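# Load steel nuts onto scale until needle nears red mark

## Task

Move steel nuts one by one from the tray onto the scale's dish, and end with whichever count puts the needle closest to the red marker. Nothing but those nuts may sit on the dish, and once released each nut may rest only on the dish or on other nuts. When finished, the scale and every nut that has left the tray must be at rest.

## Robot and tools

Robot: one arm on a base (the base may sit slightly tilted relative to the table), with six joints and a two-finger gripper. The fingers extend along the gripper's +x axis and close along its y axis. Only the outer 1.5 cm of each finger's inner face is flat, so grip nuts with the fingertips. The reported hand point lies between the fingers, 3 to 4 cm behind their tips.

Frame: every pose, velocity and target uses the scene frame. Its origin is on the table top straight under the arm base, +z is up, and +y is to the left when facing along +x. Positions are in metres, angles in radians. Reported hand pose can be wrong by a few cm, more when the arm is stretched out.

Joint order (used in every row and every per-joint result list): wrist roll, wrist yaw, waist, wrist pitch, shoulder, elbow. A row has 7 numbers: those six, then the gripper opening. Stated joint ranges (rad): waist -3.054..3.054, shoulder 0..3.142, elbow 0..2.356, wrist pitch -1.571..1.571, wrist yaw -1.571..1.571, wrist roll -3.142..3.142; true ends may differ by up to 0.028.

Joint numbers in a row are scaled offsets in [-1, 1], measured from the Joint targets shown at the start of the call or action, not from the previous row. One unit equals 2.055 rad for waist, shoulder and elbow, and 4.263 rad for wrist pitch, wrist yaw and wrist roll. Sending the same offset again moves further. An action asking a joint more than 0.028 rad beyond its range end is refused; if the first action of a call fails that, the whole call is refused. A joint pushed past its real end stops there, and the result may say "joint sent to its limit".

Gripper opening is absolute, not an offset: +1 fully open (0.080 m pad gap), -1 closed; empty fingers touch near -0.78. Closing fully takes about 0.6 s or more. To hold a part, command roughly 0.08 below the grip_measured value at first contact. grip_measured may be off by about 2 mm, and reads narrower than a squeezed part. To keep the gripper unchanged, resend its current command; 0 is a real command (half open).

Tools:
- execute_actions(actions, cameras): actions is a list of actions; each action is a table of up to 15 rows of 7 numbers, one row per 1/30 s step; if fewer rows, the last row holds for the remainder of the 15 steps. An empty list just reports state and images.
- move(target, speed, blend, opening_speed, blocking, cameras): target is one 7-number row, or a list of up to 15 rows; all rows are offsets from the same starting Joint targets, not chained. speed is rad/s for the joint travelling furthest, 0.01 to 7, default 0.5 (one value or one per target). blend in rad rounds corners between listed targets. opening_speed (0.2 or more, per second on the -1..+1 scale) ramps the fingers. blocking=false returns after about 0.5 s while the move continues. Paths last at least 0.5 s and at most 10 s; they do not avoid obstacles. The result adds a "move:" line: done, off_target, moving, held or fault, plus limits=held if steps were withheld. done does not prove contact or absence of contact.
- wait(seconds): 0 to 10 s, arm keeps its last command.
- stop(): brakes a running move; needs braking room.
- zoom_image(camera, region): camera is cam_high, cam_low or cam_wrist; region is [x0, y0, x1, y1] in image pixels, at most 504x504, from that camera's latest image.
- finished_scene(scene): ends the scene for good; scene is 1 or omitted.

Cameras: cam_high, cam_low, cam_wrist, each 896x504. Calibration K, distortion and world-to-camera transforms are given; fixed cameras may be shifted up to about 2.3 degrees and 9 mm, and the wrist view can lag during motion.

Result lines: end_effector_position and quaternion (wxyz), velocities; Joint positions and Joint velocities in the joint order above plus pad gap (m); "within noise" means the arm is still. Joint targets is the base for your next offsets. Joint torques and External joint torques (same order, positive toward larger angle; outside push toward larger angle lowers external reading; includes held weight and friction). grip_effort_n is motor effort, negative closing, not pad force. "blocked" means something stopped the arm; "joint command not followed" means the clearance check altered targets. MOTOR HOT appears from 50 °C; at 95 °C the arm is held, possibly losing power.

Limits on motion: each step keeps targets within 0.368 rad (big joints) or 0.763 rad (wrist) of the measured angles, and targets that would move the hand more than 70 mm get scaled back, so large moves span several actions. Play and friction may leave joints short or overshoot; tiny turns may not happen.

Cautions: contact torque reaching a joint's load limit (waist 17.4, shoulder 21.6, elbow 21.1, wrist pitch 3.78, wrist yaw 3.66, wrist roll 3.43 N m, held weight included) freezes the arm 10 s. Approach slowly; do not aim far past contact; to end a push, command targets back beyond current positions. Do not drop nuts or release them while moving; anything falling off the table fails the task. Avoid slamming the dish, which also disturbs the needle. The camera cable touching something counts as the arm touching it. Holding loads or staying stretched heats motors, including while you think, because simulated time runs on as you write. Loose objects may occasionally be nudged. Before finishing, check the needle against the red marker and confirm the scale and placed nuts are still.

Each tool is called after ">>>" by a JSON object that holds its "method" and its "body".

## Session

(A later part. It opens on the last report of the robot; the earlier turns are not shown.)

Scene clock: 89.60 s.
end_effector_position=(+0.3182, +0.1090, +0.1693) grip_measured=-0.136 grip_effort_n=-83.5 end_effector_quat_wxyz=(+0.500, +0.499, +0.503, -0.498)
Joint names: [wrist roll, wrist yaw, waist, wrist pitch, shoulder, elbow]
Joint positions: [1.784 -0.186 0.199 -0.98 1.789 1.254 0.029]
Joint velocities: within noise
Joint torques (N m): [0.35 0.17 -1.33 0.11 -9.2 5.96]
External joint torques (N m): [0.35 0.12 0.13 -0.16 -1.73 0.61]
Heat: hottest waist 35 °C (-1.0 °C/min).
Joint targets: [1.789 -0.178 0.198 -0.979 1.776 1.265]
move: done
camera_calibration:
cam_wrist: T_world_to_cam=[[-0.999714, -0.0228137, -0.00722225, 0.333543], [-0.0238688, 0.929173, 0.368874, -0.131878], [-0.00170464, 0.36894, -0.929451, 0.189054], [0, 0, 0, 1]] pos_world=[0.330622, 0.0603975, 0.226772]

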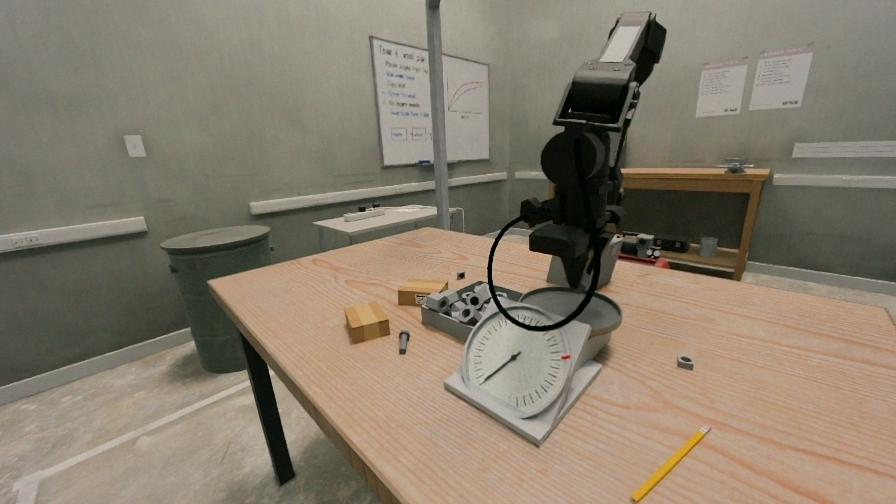

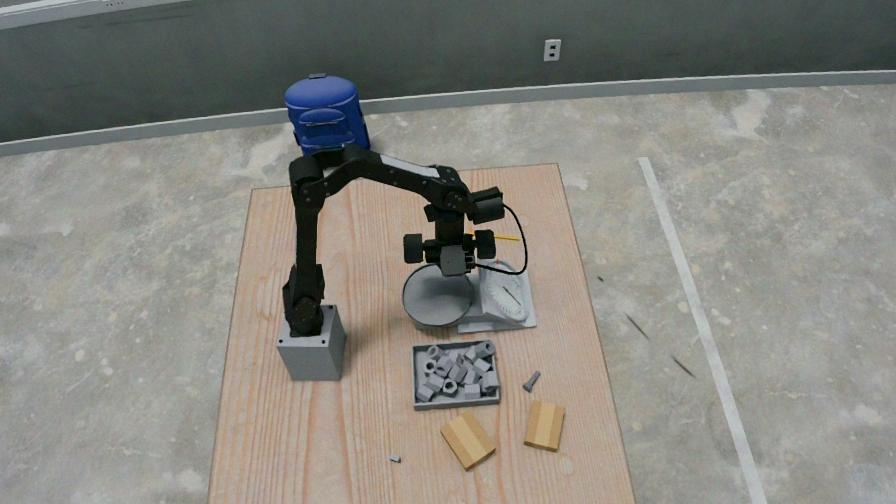

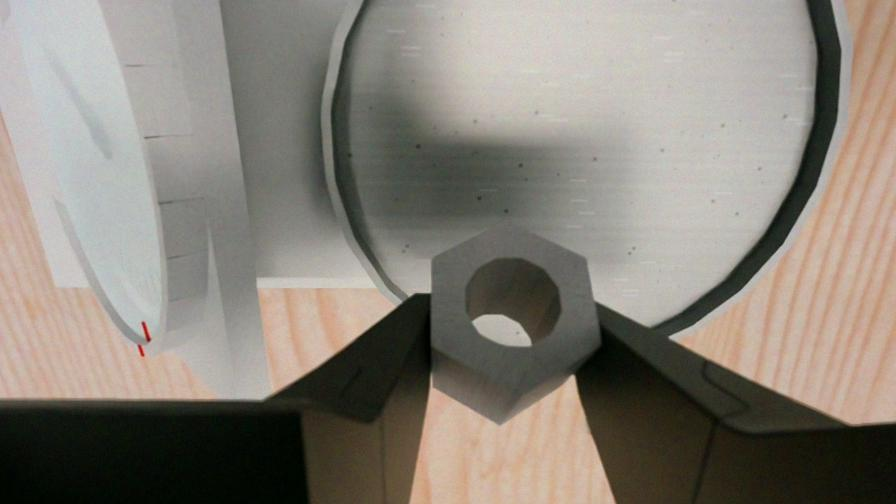

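>>> {"method": "move", "body": {"target": [-0.7350, 0.0001, 0.0038, -0.0372, -0.0117, 0.0563, -0.2], "speed": 2.0}}

Scene clock: 100.03 s.
end_effector_position=(+0.3160, +0.1151, +0.2034) grip_measured=-0.135 grip_effort_n=-83.5 end_effector_quat_wxyz=(+0.498, -0.491, +0.512, +0.498)
Joint names: [wrist roll, wrist yaw, waist, wrist pitch, shoulder, elbow]
Joint positions: [-1.33 -0.178 0.203 -1.138 1.765 1.369 0.029]
Joint velocities: within noise
Joint torques (N m): [-0.4 0.08 -1.14 0.05 -9.34 6.29]
External joint torques (N m): [-0.4 0.13 0.3 -0.24 -1.83 0.67]
Heat: hottest waist 35 °C (-1.0 °C/min).
Joint targets: [-1.344 -0.178 0.206 -1.138 1.752 1.381]
move: done
camera_calibration:
cam_wrist: T_world_to_cam=[[0.99953, -0.00485431, -0.0302794, -0.297473], [0.0067147, -0.928787, 0.370554, 0.0537059], [-0.0299219, -0.370583, -0.928317, 0.312385], [0, 0, 0, 1]] pos_world=[0.306319, 0.164202, 0.261084]

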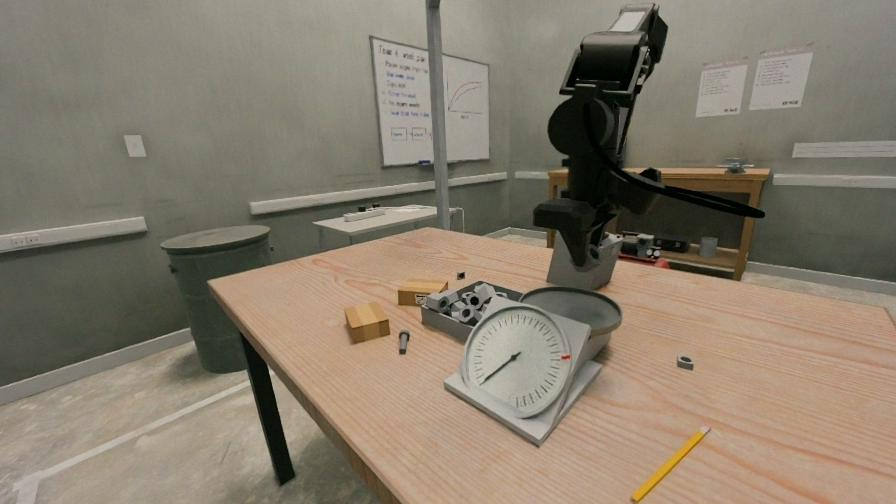

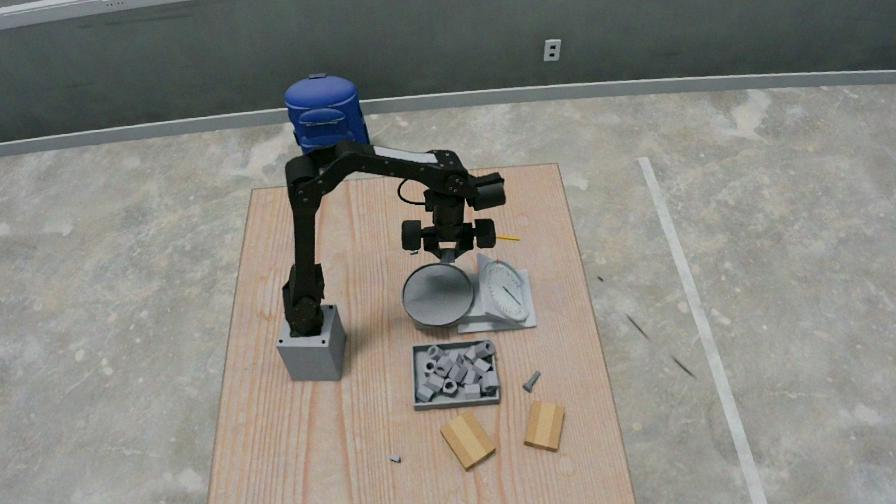

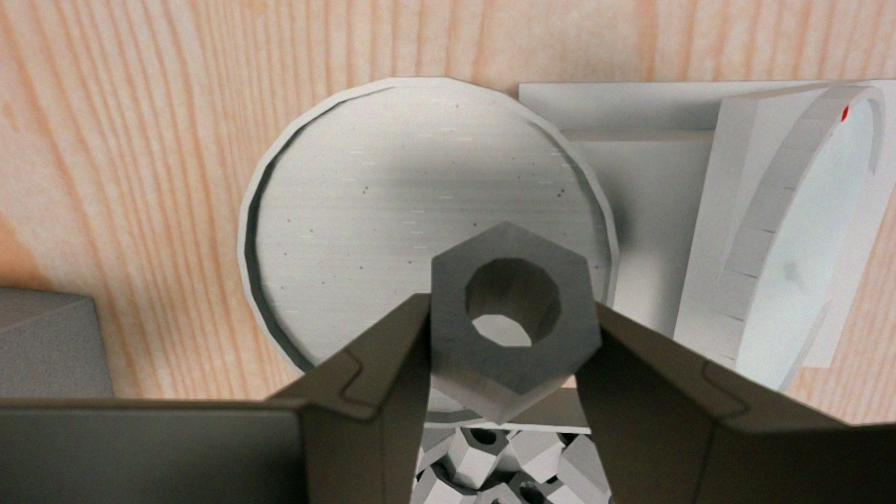

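>>> {"method": "move", "body": {"target": [0.0113, 0.0011, 0.0212, 0.0695, 0.0503, -0.0966, -0.2], "speed": 0.25}}

Scene clock: 104.00 s.
end_effector_position=(+0.3194, +0.1178, +0.1342) grip_measured=-0.135 grip_effort_n=-83.5 end_effector_quat_wxyz=(+0.500, -0.500, +0.501, +0.499)
Joint names: [wrist roll, wrist yaw, waist, wrist pitch, shoulder, elbow]
Joint positions: [-1.301 -0.175 0.247 -0.848 1.848 1.192 0.029]
Joint velocities: within noise
Joint torques (N m): [0.33 0.18 -1.2 0.57 -7.01 3.76]
External joint torques (N m): [0.33 0.23 0.23 0.25 0.76 -1.45]
Heat: hottest waist 35 °C (-1.0 °C/min).
Joint targets: [-1.296 -0.173 0.250 -0.842 1.856 1.183]
move: done
camera_calibration:
cam_wrist: T_world_to_cam=[[0.999856, 0.0146876, -0.008477, -0.308221], [0.0167722, -0.930325, 0.366352, 0.0793707], [-0.00250554, -0.366442, -0.930438, 0.240267], [0, 0, 0, 1]] pos_world=[0.307447, 0.166412, 0.191863]

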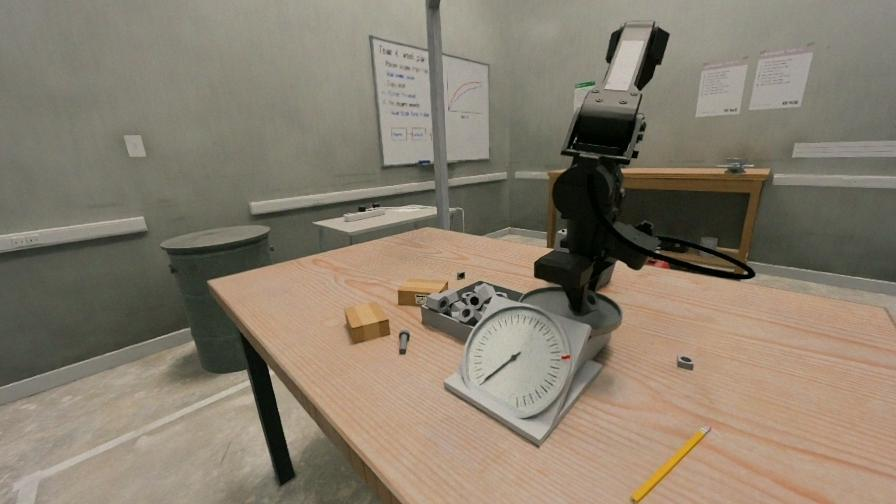

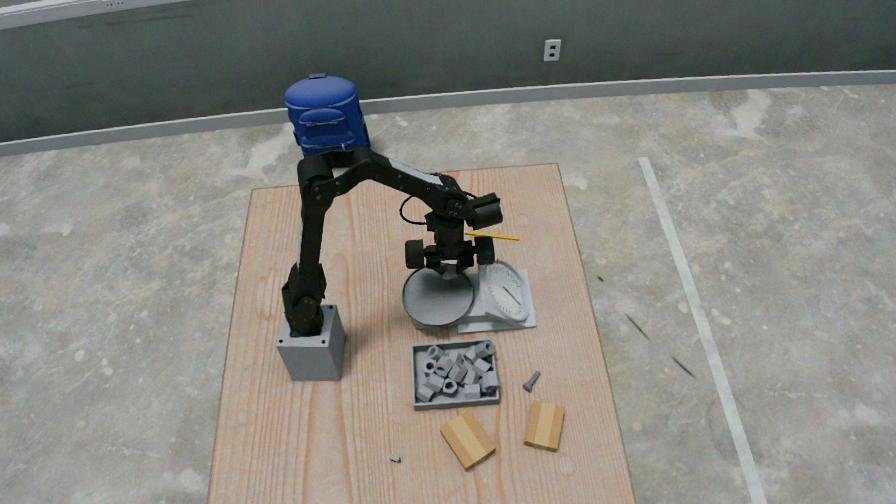

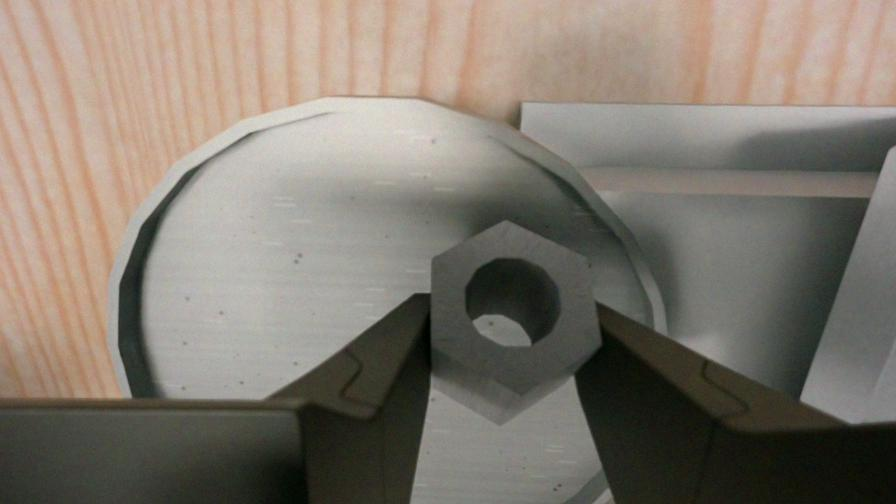

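>>> {"method": "move", "body": {"target": [0.0013, 0.0001, 0.0036, 0.0125, 0.0113, -0.0140, -0.2], "speed": 0.1, "cameras": ["cam_wrist"]}}

Scene clock: 107.27 s.
end_effector_position=(+0.3190, +0.1178, +0.1216) grip_measured=-0.135 grip_effort_n=-83.5 end_effector_quat_wxyz=(+0.500, -0.501, +0.500, +0.499)
Joint names: [wrist roll, wrist yaw, waist, wrist pitch, shoulder, elbow]
Joint positions: [-1.295 -0.175 0.253 -0.797 1.868 1.164 0.029]
Joint velocities: within noise
Joint torques (N m): [0.33 0.18 -1.12 0.76 -6.83 3.55]
External joint torques (N m): [0.33 0.24 0.31 0.44 0.99 -1.5]
Heat: hottest waist 35 °C (-1.0 °C/min).
Joint targets: [-1.291 -0.173 0.257 -0.788 1.879 1.154]
move: done
camera_calibration:
cam_wrist: T_world_to_cam=[[0.999851, 0.0158165, -0.00696911, -0.30819], [0.0172694, -0.930653, 0.365495, 0.0839629], [-0.000704962, -0.365561, -0.930787, 0.227867], [0, 0, 0, 1]] pos_world=[0.306855, 0.166314, 0.17926]
Images, in order (width x height): cam_wrist 896x504.

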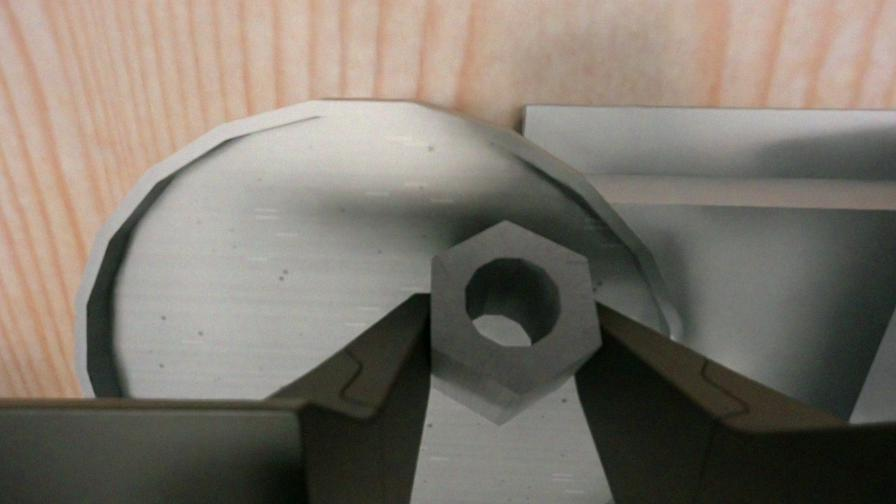

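>>> {"method": "move", "body": {"target": [0.0009, 0.0001, 0.0018, 0.0062, 0.0067, -0.0059, -0.11], "speed": 0.08, "opening_speed": 0.3, "cameras": ["cam_wrist"]}}

Scene clock: 108.77 s.
end_effector_position=(+0.3186, +0.1177, +0.1183) grip_measured=-0.107 grip_effort_n=-18.4 end_effector_quat_wxyz=(+0.501, -0.501, +0.499, +0.498)
Joint names: [wrist roll, wrist yaw, waist, wrist pitch, shoulder, elbow]
Joint positions: [-1.292 -0.175 0.255 -0.781 1.871 1.153 0.03]
Joint velocities: within noise
Joint torques (N m): [0.34 0.2 -0.98 1.57 -5.41 3.31]
External joint torques (N m): [0.34 0.25 0.5 1.25 2.32 -1.68]
Heat: hottest waist 35 °C (-1.0 °C/min).
Joint targets: [-1.287 -0.172 0.261 -0.762 1.893 1.142]
move: done
camera_calibration:
cam_wrist: T_world_to_cam=[[0.999876, 0.0151321, -0.00432512, -0.308077], [0.0156671, -0.930976, 0.364744, 0.0857649], [0.00149276, -0.364767, -0.931098, 0.224006], [0, 0, 0, 1]] pos_world=[0.306361, 0.166217, 0.175957]
Images, in order (width x height): cam_wrist 896x504.

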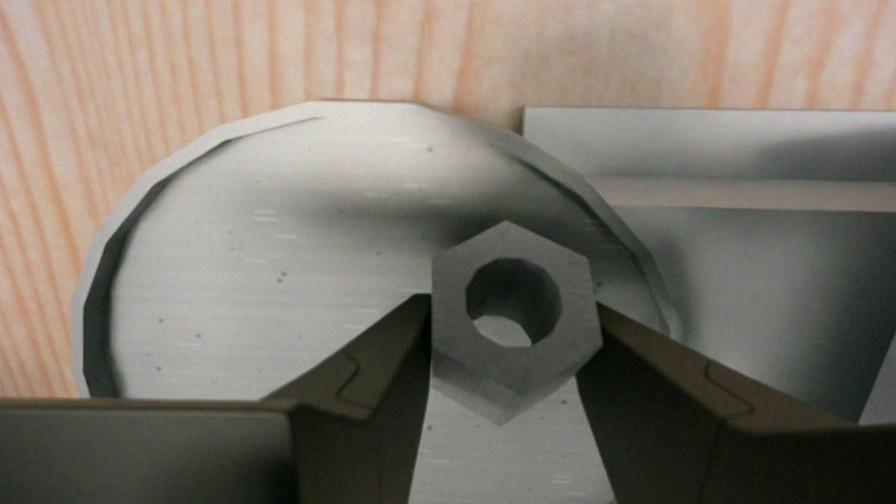

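>>> {"method": "move", "body": {"target": [0, 0, 0, 0, 0, 0, -0.085], "opening_speed": 0.2, "cameras": ["cam_wrist"]}}

Scene clock: 110.67 s.
end_effector_position=(+0.3191, +0.1181, +0.1144) grip_measured=-0.087 grip_effort_n=12.8 end_effector_quat_wxyz=(+0.500, -0.502, +0.499, +0.499)
Joint names: [wrist roll, wrist yaw, waist, wrist pitch, shoulder, elbow]
Joint positions: [-1.29 -0.174 0.259 -0.768 1.881 1.151 0.031]
Joint velocities: within noise
Joint torques (N m): [0.32 0.13 -1.22 0.6 -6.68 3.55]
External joint torques (N m): [0.32 0.18 0.26 0.27 1.17 -1.45]
Heat: hottest waist 35 °C (-1.0 °C/min).
Joint targets: [-1.287 -0.172 0.261 -0.762 1.893 1.142]
move: done
camera_calibration:
cam_wrist: T_world_to_cam=[[0.999845, 0.0168206, -0.00522893, -0.308721], [0.0175669, -0.930357, 0.366234, 0.0867325], [0.00129552, -0.366269, -0.930508, 0.220676], [0, 0, 0, 1]] pos_world=[0.306864, 0.166712, 0.171962]
Images, in order (width x height): cam_wrist 896x504.

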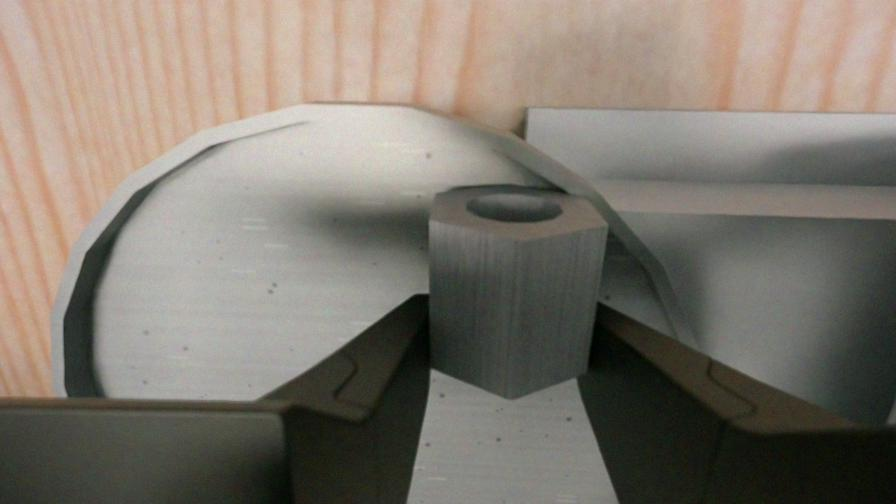

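>>> {"method": "move", "body": {"target": [0, 0, 0, 0, 0, 0, 0.2], "opening_speed": 0.6}}

Scene clock: 112.10 s.
end_effector_position=(+0.3191, +0.1181, +0.1144) grip_measured=+0.197 grip_effort_n=13.3 end_effector_quat_wxyz=(+0.500, -0.502, +0.499, +0.499)
Joint names: [wrist roll, wrist yaw, waist, wrist pitch, shoulder, elbow]
Joint positions: [-1.29 -0.174 0.259 -0.768 1.881 1.151 0.044]
Joint velocities: within noise
Joint torques (N m): [0.32 0.13 -1.27 0.6 -6.66 3.54]
External joint torques (N m): [0.32 0.18 0.17 0.27 1.16 -1.46]
Heat: hottest waist 35 °C (-1.0 °C/min).
Joint targets: [-1.287 -0.172 0.261 -0.762 1.893 1.142]
move: done
camera_calibration:
cam_wrist: T_world_to_cam=[[0.999845, 0.0168206, -0.00522893, -0.308721], [0.0175669, -0.930357, 0.366234, 0.0867325], [0.00129552, -0.366269, -0.930508, 0.220676], [0, 0, 0, 1]] pos_world=[0.306864, 0.166712, 0.171962]

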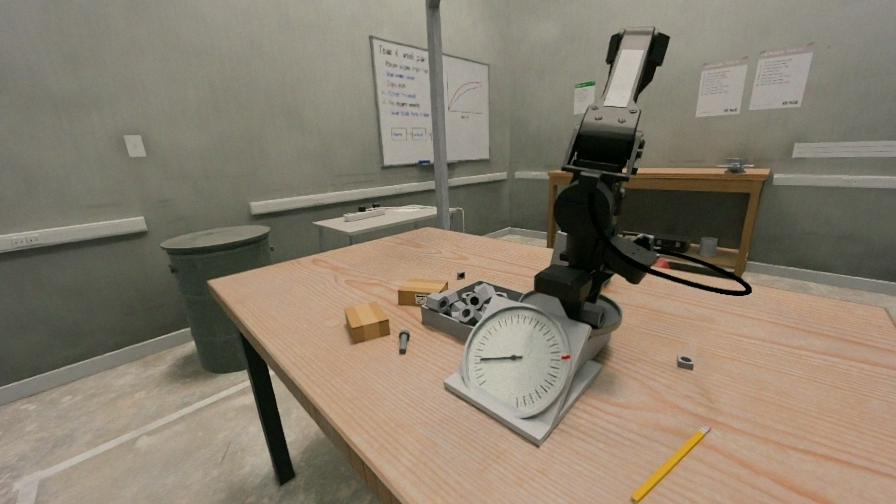

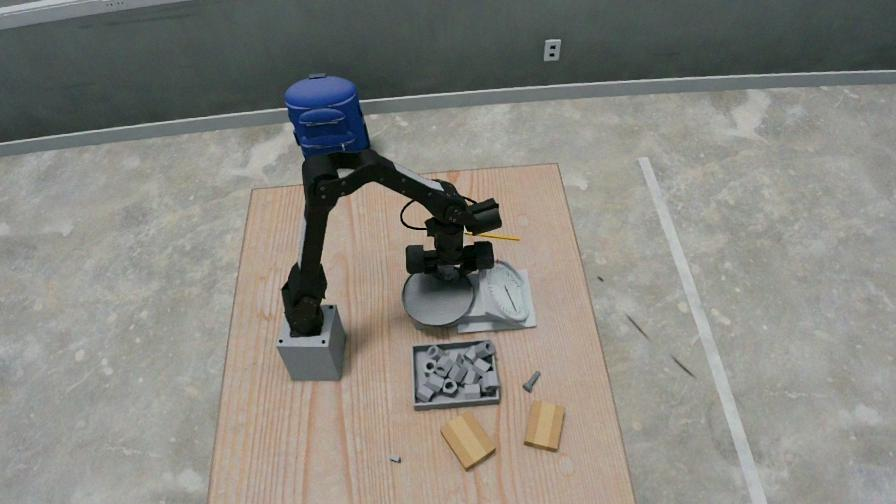

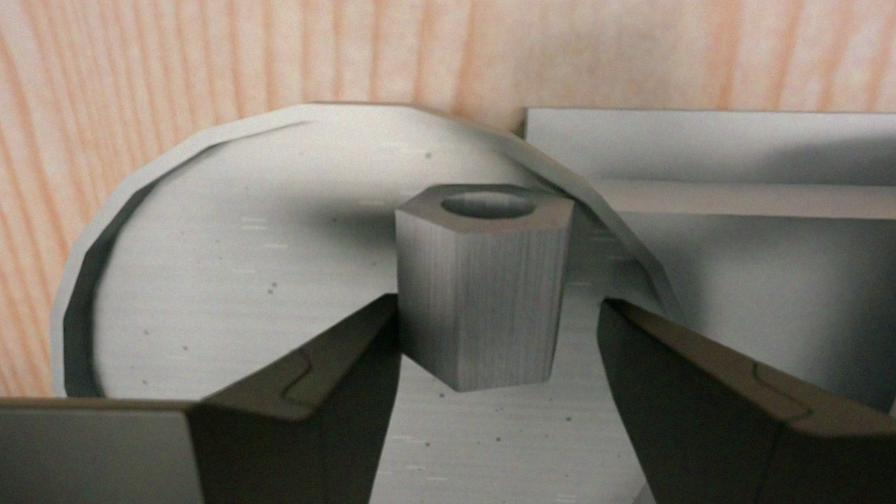

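>>> {"method": "zoom_image", "body": {"camera": "cam_high", "region": [440, 290, 600, 430]}}

Scaled by 3.150.

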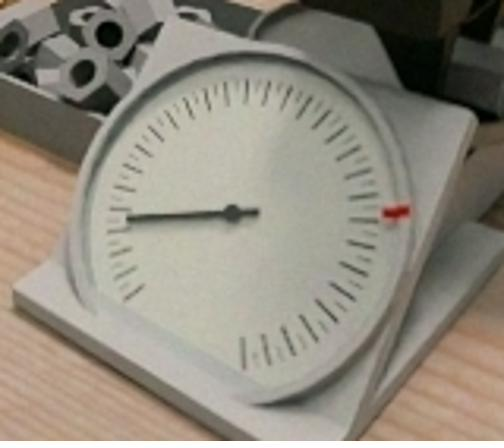

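>>> {"method": "zoom_image", "body": {"camera": "cam_high", "region": [462, 305, 532, 395]}}

>>> {"method": "zoom_image", "body": {"camera": "cam_high", "region": [505, 305, 580, 420]}}

Scaled by 5.600.

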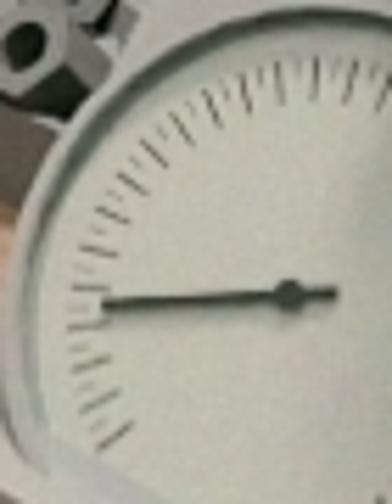

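Scaled by 4.383.

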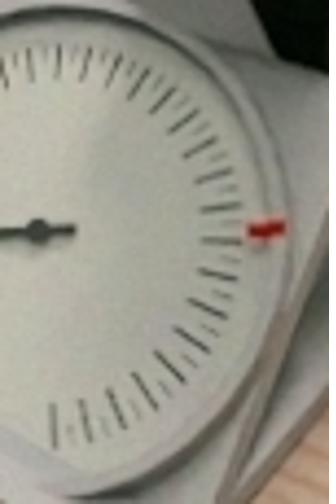

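>>> {"method": "zoom_image", "body": {"camera": "cam_high", "region": [540, 325, 580, 385]}}

>>> {"method": "zoom_image", "body": {"camera": "cam_high", "region": [466, 340, 496, 392]}}

>>> {"method": "zoom_image", "body": {"camera": "cam_high", "region": [466, 305, 520, 350]}}

>>> {"method": "zoom_image", "body": {"camera": "cam_high", "region": [505, 305, 570, 350]}}

Scaled by 8.400.

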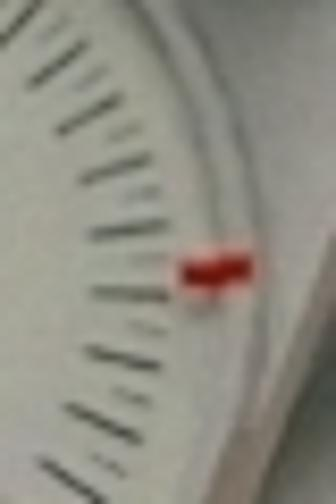

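Scaled by 9.692.

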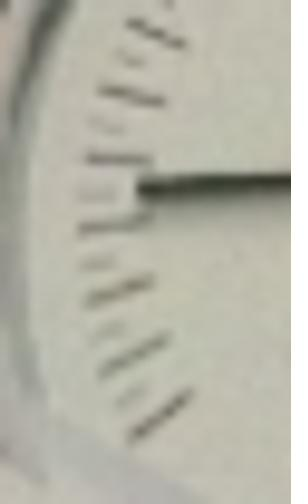

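Scaled by 9.333.

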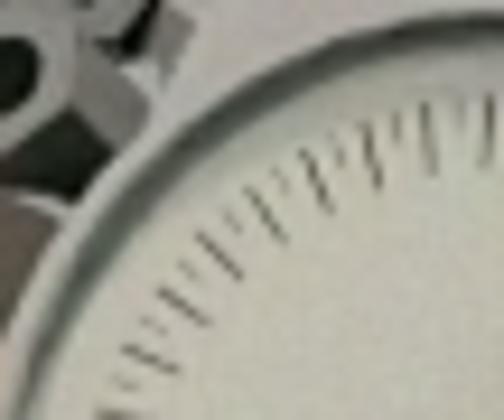

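Scaled by 7.754.

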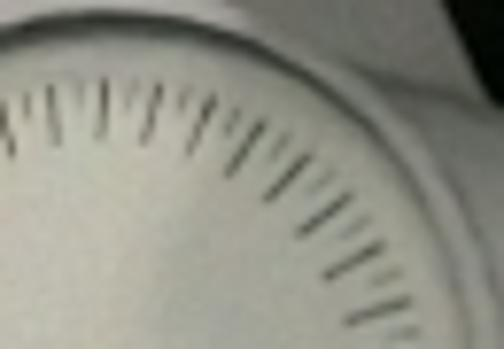

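>>> {"method": "move", "body": {"target": [[-0.0109, -0.0011, -0.0213, -0.0700, -0.0589, 0.0891, 0.2], [-0.1673, -0.0015, -0.3384, -0.0775, 0.1757, 0.2778, 0.2]], "speed": [0.35, 1.0], "blend": [0.05, 0]}}

Scene clock: 125.63 s.
end_effector_position=(+0.3881, -0.1378, +0.1626) grip_measured=+0.198 grip_effort_n=13.3 end_effector_quat_wxyz=(+0.501, -0.500, +0.503, +0.496)
Joint names: [wrist roll, wrist yaw, waist, wrist pitch, shoulder, elbow]
Joint positions: [-1.985 -0.174 -0.434 -1.092 2.24 1.703 0.044]
Joint velocities: within noise
Joint torques (N m): [-0.42 -0.1 -2.07 0.06 -8.72 5.96]
External joint torques (N m): [-0.42 -0.06 -0.09 -0.23 1.23 0.38]
Heat: hottest waist 35 °C (-1.0 °C/min).
Joint targets: [-2.000 -0.179 -0.435 -1.092 2.254 1.713]
move: done
camera_calibration:
cam_wrist: T_world_to_cam=[[0.999934, 0.00781788, -0.00840822, -0.373955], [0.0103759, -0.928854, 0.3703, -0.167883], [-0.00491506, -0.370362, -0.928874, 0.173387], [0, 0, 0, 1]] pos_world=[0.376525, -0.0887998, 0.220077]

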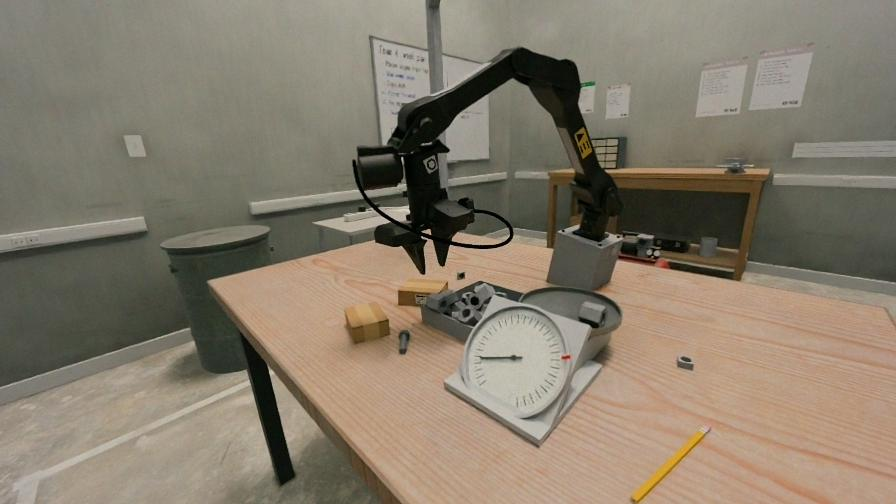

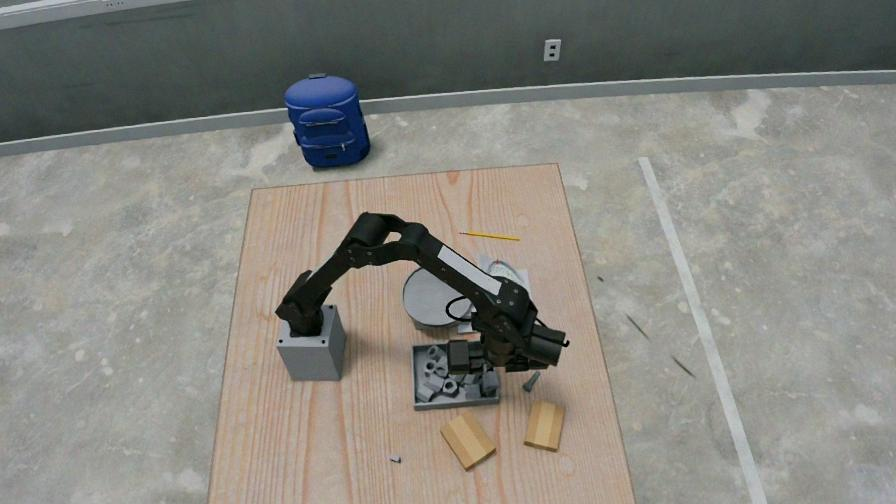

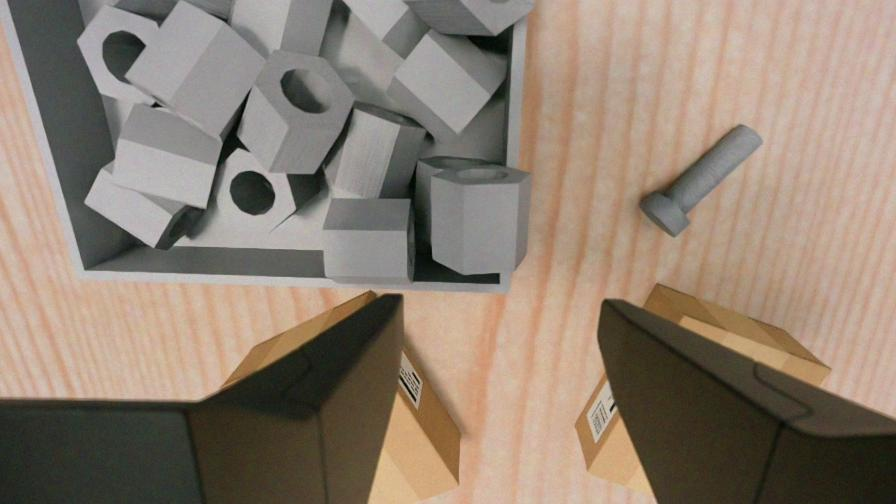

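>>> {"method": "zoom_image", "body": {"camera": "cam_wrist", "region": [400, 140, 560, 300]}}

>>> {"method": "zoom_image", "body": {"camera": "cam_wrist", "region": [60, 0, 560, 300]}}

>>> {"method": "zoom_image", "body": {"camera": "cam_high", "region": [410, 270, 630, 430]}}

Scaled by 3.150.

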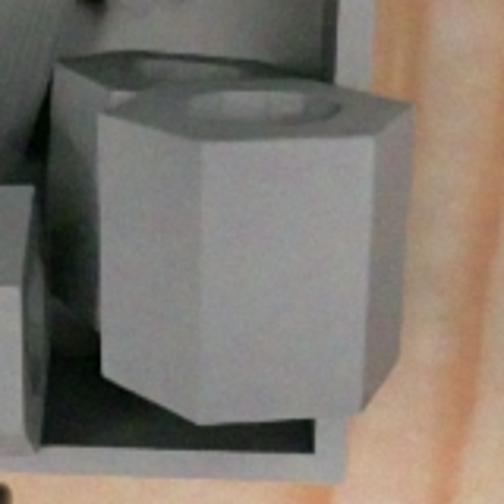

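Scaled by 1.008.

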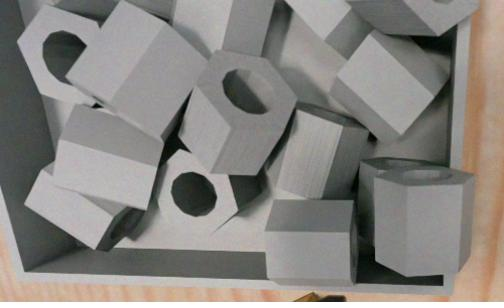

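Scaled by 2.291.

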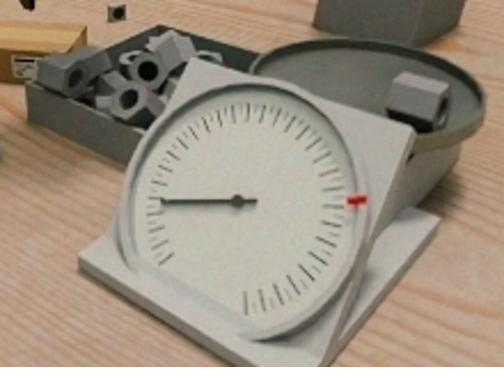

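>>> {"method": "move", "body": {"target": [0.0099, -0.0016, 0.0148, 0.0567, 0.0515, -0.0684, 0.27], "speed": 0.2, "cameras": ["cam_wrist"]}}

Scene clock: 134.00 s.
end_effector_position=(+0.3903, -0.1413, +0.0910) grip_measured=+0.268 grip_effort_n=13.7 end_effector_quat_wxyz=(+0.500, -0.502, +0.503, +0.496)
Joint names: [wrist roll, wrist yaw, waist, wrist pitch, shoulder, elbow]
Joint positions: [-1.962 -0.174 -0.408 -0.857 2.346 1.583 0.047]
Joint velocities: within noise
Joint torques (N m): [0.32 -0.33 -1.71 0.54 -9.09 3.6]
External joint torques (N m): [0.32 -0.29 0.26 0.25 1.11 -1.56]
Heat: hottest waist 35 °C (-1.0 °C/min).
Joint targets: [-1.958 -0.186 -0.404 -0.850 2.360 1.572]
move: done
camera_calibration:
cam_wrist: T_world_to_cam=[[0.999919, 0.0112319, -0.00603282, -0.376482], [0.0126711, -0.927866, 0.372698, -0.145617], [-0.00141157, -0.372744, -0.927933, 0.103763], [0, 0, 0, 1]] pos_world=[0.378443, -0.0922078, 0.148285]
Images, in order (width x height): cam_wrist 896x504.

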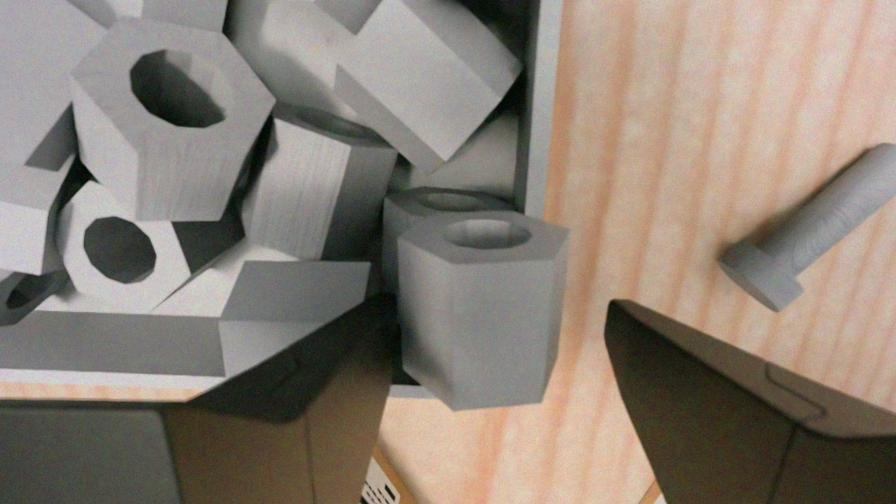

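>>> {"method": "move", "body": {"target": [-0.0059, 0, -0.0054, 0.0026, -0.0138, -0.0092, 0.27], "speed": 0.1, "cameras": ["cam_wrist"]}}

Scene clock: 136.73 s.
end_effector_position=(+0.3879, -0.1417, +0.0892) grip_measured=+0.268 grip_effort_n=13.7 end_effector_quat_wxyz=(+0.500, -0.503, +0.501, +0.496)
Joint names: [wrist roll, wrist yaw, waist, wrist pitch, shoulder, elbow]
Joint positions: [-1.969 -0.175 -0.411 -0.843 2.342 1.565 0.047]
Joint velocities: within noise
Joint torques (N m): [-0.39 -0.26 -2.34 0.43 -11.68 3.24]
External joint torques (N m): [-0.39 -0.22 -0.31 0.15 -1.45 -1.9]
Heat: hottest waist 35 °C (-1.0 °C/min).
Joint targets: [-1.983 -0.186 -0.415 -0.839 2.331 1.553]
move: done
camera_calibration:
cam_wrist: T_world_to_cam=[[0.999886, 0.0145958, -0.0038108, -0.373805], [0.0149659, -0.928138, 0.371934, -0.146242], [0.00189171, -0.371949, -0.928251, 0.100742], [0, 0, 0, 1]] pos_world=[0.375761, -0.0928058, 0.146482]
Images, in order (width x height): cam_wrist 896x504.

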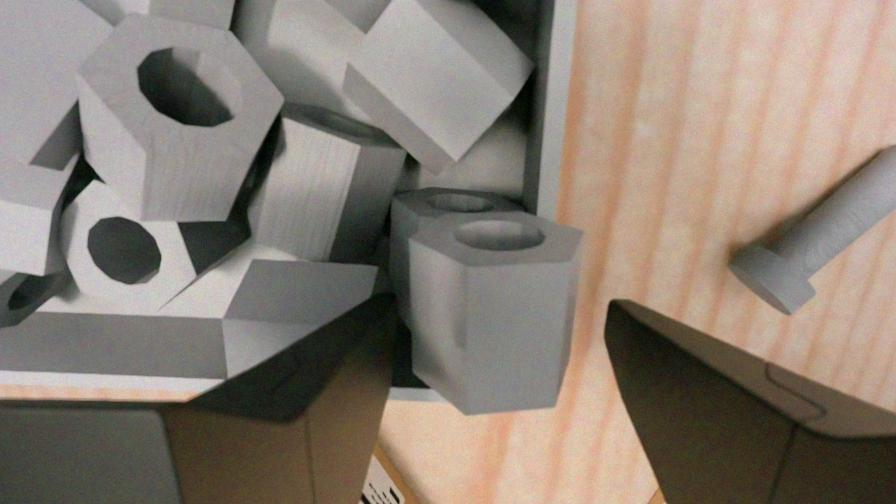

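>>> {"method": "move", "body": {"target": [0, 0, 0, 0, 0, 0, -0.1], "opening_speed": 0.5, "cameras": ["cam_wrist"]}}

Scene clock: 138.20 s.
end_effector_position=(+0.3868, -0.1422, +0.0889) grip_measured=-0.073 grip_effort_n=-83.5 end_effector_quat_wxyz=(+0.500, -0.502, +0.502, +0.496)
Joint names: [wrist roll, wrist yaw, waist, wrist pitch, shoulder, elbow]
Joint positions: [-1.969 -0.175 -0.413 -0.843 2.341 1.562 0.032]
Joint velocities: within noise
Joint torques (N m): [-0.39 -0.26 -2.18 0.42 -11.6 3.69]
External joint torques (N m): [-0.39 -0.21 -0.3 0.14 -1.41 -1.45]
Heat: hottest waist 35 °C (-1.0 °C/min).
Joint targets: [-1.983 -0.186 -0.415 -0.839 2.331 1.553]
move: done
camera_calibration:
cam_wrist: T_world_to_cam=[[0.999909, 0.0122817, -0.00556649, -0.372854], [0.0134705, -0.928489, 0.371116, -0.145911], [-0.000610479, -0.371158, -0.92857, 0.101559], [0, 0, 0, 1]] pos_world=[0.374848, -0.093203, 0.146379]
Images, in order (width x height): cam_wrist 896x504.

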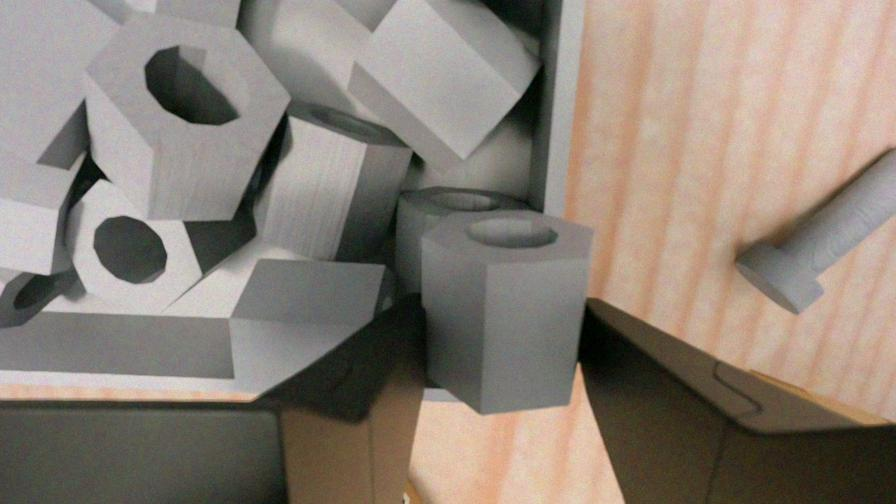

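>>> {"method": "move", "body": {"target": [[-0.0058, 0, -0.0151, -0.0622, -0.0436, 0.0789, -0.1], [0.1262, -0.0019, 0.2522, -0.0253, -0.2654, -0.1661, -0.1]], "speed": [0.3, 0.8], "blend": [0.04, 0]}}

Scene clock: 143.63 s.
end_effector_position=(+0.3214, +0.0763, +0.1640) grip_measured=-0.073 grip_effort_n=-83.5 end_effector_quat_wxyz=(+0.499, -0.500, +0.500, +0.501)
Joint names: [wrist roll, wrist yaw, waist, wrist pitch, shoulder, elbow]
Joint positions: [-1.45 -0.186 0.104 -0.954 1.799 1.221 0.032]
Joint velocities: within noise
Joint torques (N m): [0.34 -0.21 -1.53 0.56 -9.15 3.87]
External joint torques (N m): [0.34 -0.15 -0.08 0.27 -1.75 -1.49]
Heat: hottest shoulder 36 °C (+4.0 °C/min).
Joint targets: [-1.445 -0.194 0.103 -0.947 1.786 1.212]
move: done
camera_calibration:
cam_wrist: T_world_to_cam=[[0.999783, 0.0180014, -0.0104646, -0.309308], [0.0205747, -0.93132, 0.363622, 0.029116], [-0.00320019, -0.363758, -0.931488, 0.253012], [0, 0, 0, 1]] pos_world=[0.309452, 0.12472, 0.221854]

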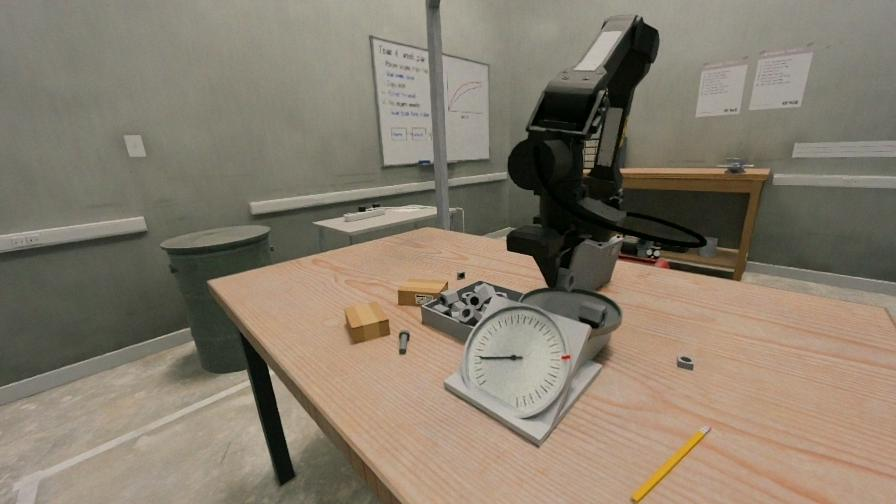

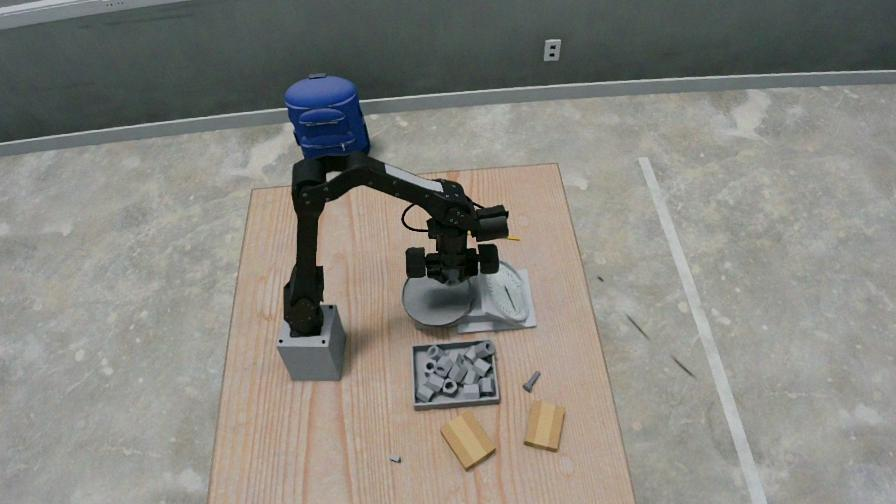

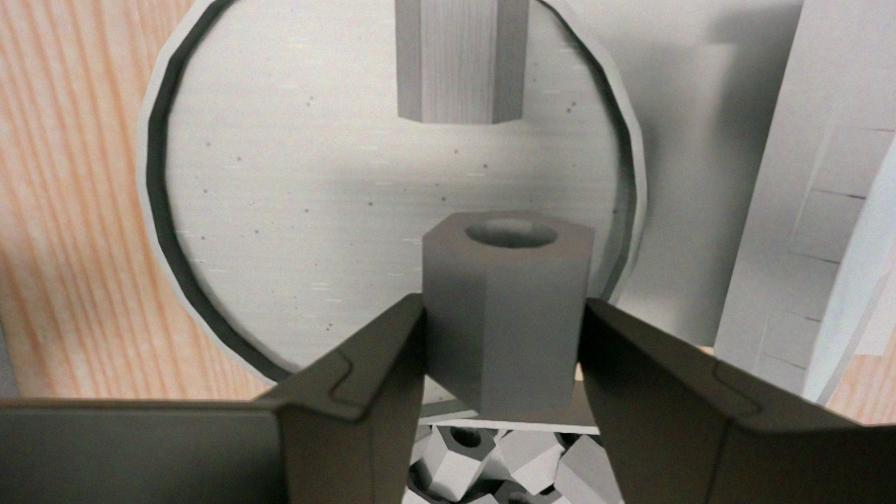

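>>> {"method": "move", "body": {"target": [0.0124, 0.0044, 0.0255, 0.0449, 0.0513, -0.0470, -0.1], "speed": 0.2, "cameras": ["cam_wrist"]}}

Scene clock: 147.80 s.
end_effector_position=(+0.3216, +0.0821, +0.1147) grip_measured=-0.073 grip_effort_n=-83.5 end_effector_quat_wxyz=(+0.499, -0.501, +0.502, +0.498)
Joint names: [wrist roll, wrist yaw, waist, wrist pitch, shoulder, elbow]
Joint positions: [-1.396 -0.177 0.152 -0.764 1.882 1.124 0.032]
Joint velocities: within noise
Joint torques (N m): [0.33 0.18 -1.2 0.65 -6.76 3.54]
External joint torques (N m): [0.33 0.23 0.32 0.33 0.86 -1.41]
Heat: hottest shoulder 36 °C (+4.0 °C/min).
Joint targets: [-1.392 -0.175 0.156 -0.756 1.891 1.115]
move: done
camera_calibration:
cam_wrist: T_world_to_cam=[[0.999866, 0.0140969, -0.00831485, -0.310019], [0.0161733, -0.928863, 0.370069, 0.0529559], [-0.00250654, -0.370154, -0.928967, 0.209212], [0, 0, 0, 1]] pos_world=[0.309646, 0.131, 0.172176]
Images, in order (width x height): cam_wrist 896x504.

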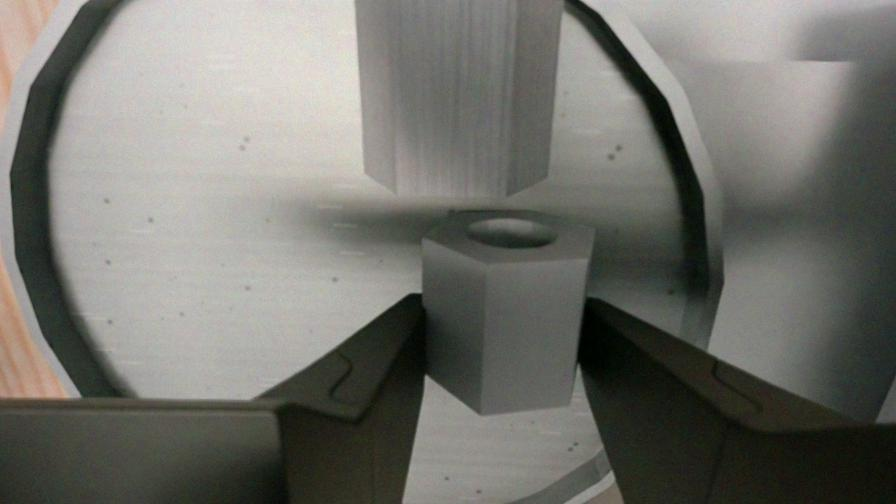

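>>> {"method": "move", "body": {"target": [0.0010, 0, 0.0018, 0.0063, 0.0071, -0.0056, -0.06], "speed": 0.08, "opening_speed": 0.3, "cameras": ["cam_wrist"]}}

Scene clock: 149.00 s.
end_effector_position=(+0.3213, +0.0818, +0.1115) grip_measured=-0.054 grip_effort_n=-37.0 end_effector_quat_wxyz=(+0.500, -0.502, +0.501, +0.497)
Joint names: [wrist roll, wrist yaw, waist, wrist pitch, shoulder, elbow]
Joint positions: [-1.393 -0.177 0.154 -0.747 1.886 1.114 0.033]
Joint velocities: within noise
Joint torques (N m): [0.35 0.18 -0.99 1.53 -5.47 3.5]
External joint torques (N m): [0.35 0.24 0.48 1.2 2.17 -1.43]
Heat: hottest shoulder 36 °C (+3.0 °C/min).
Joint targets: [-1.388 -0.175 0.159 -0.729 1.906 1.104]
move: done
camera_calibration:
cam_wrist: T_world_to_cam=[[0.999904, 0.0127355, -0.00550641, -0.310054], [0.0138689, -0.929115, 0.36953, 0.054706], [-0.000409938, -0.36957, -0.929203, 0.205441], [0, 0, 0, 1]] pos_world=[0.309349, 0.130702, 0.168974]
Images, in order (width x height): cam_wrist 896x504.

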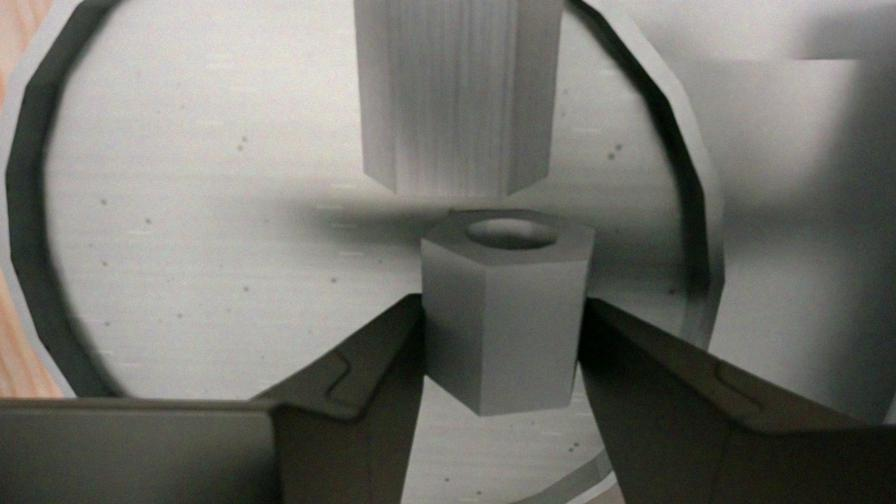

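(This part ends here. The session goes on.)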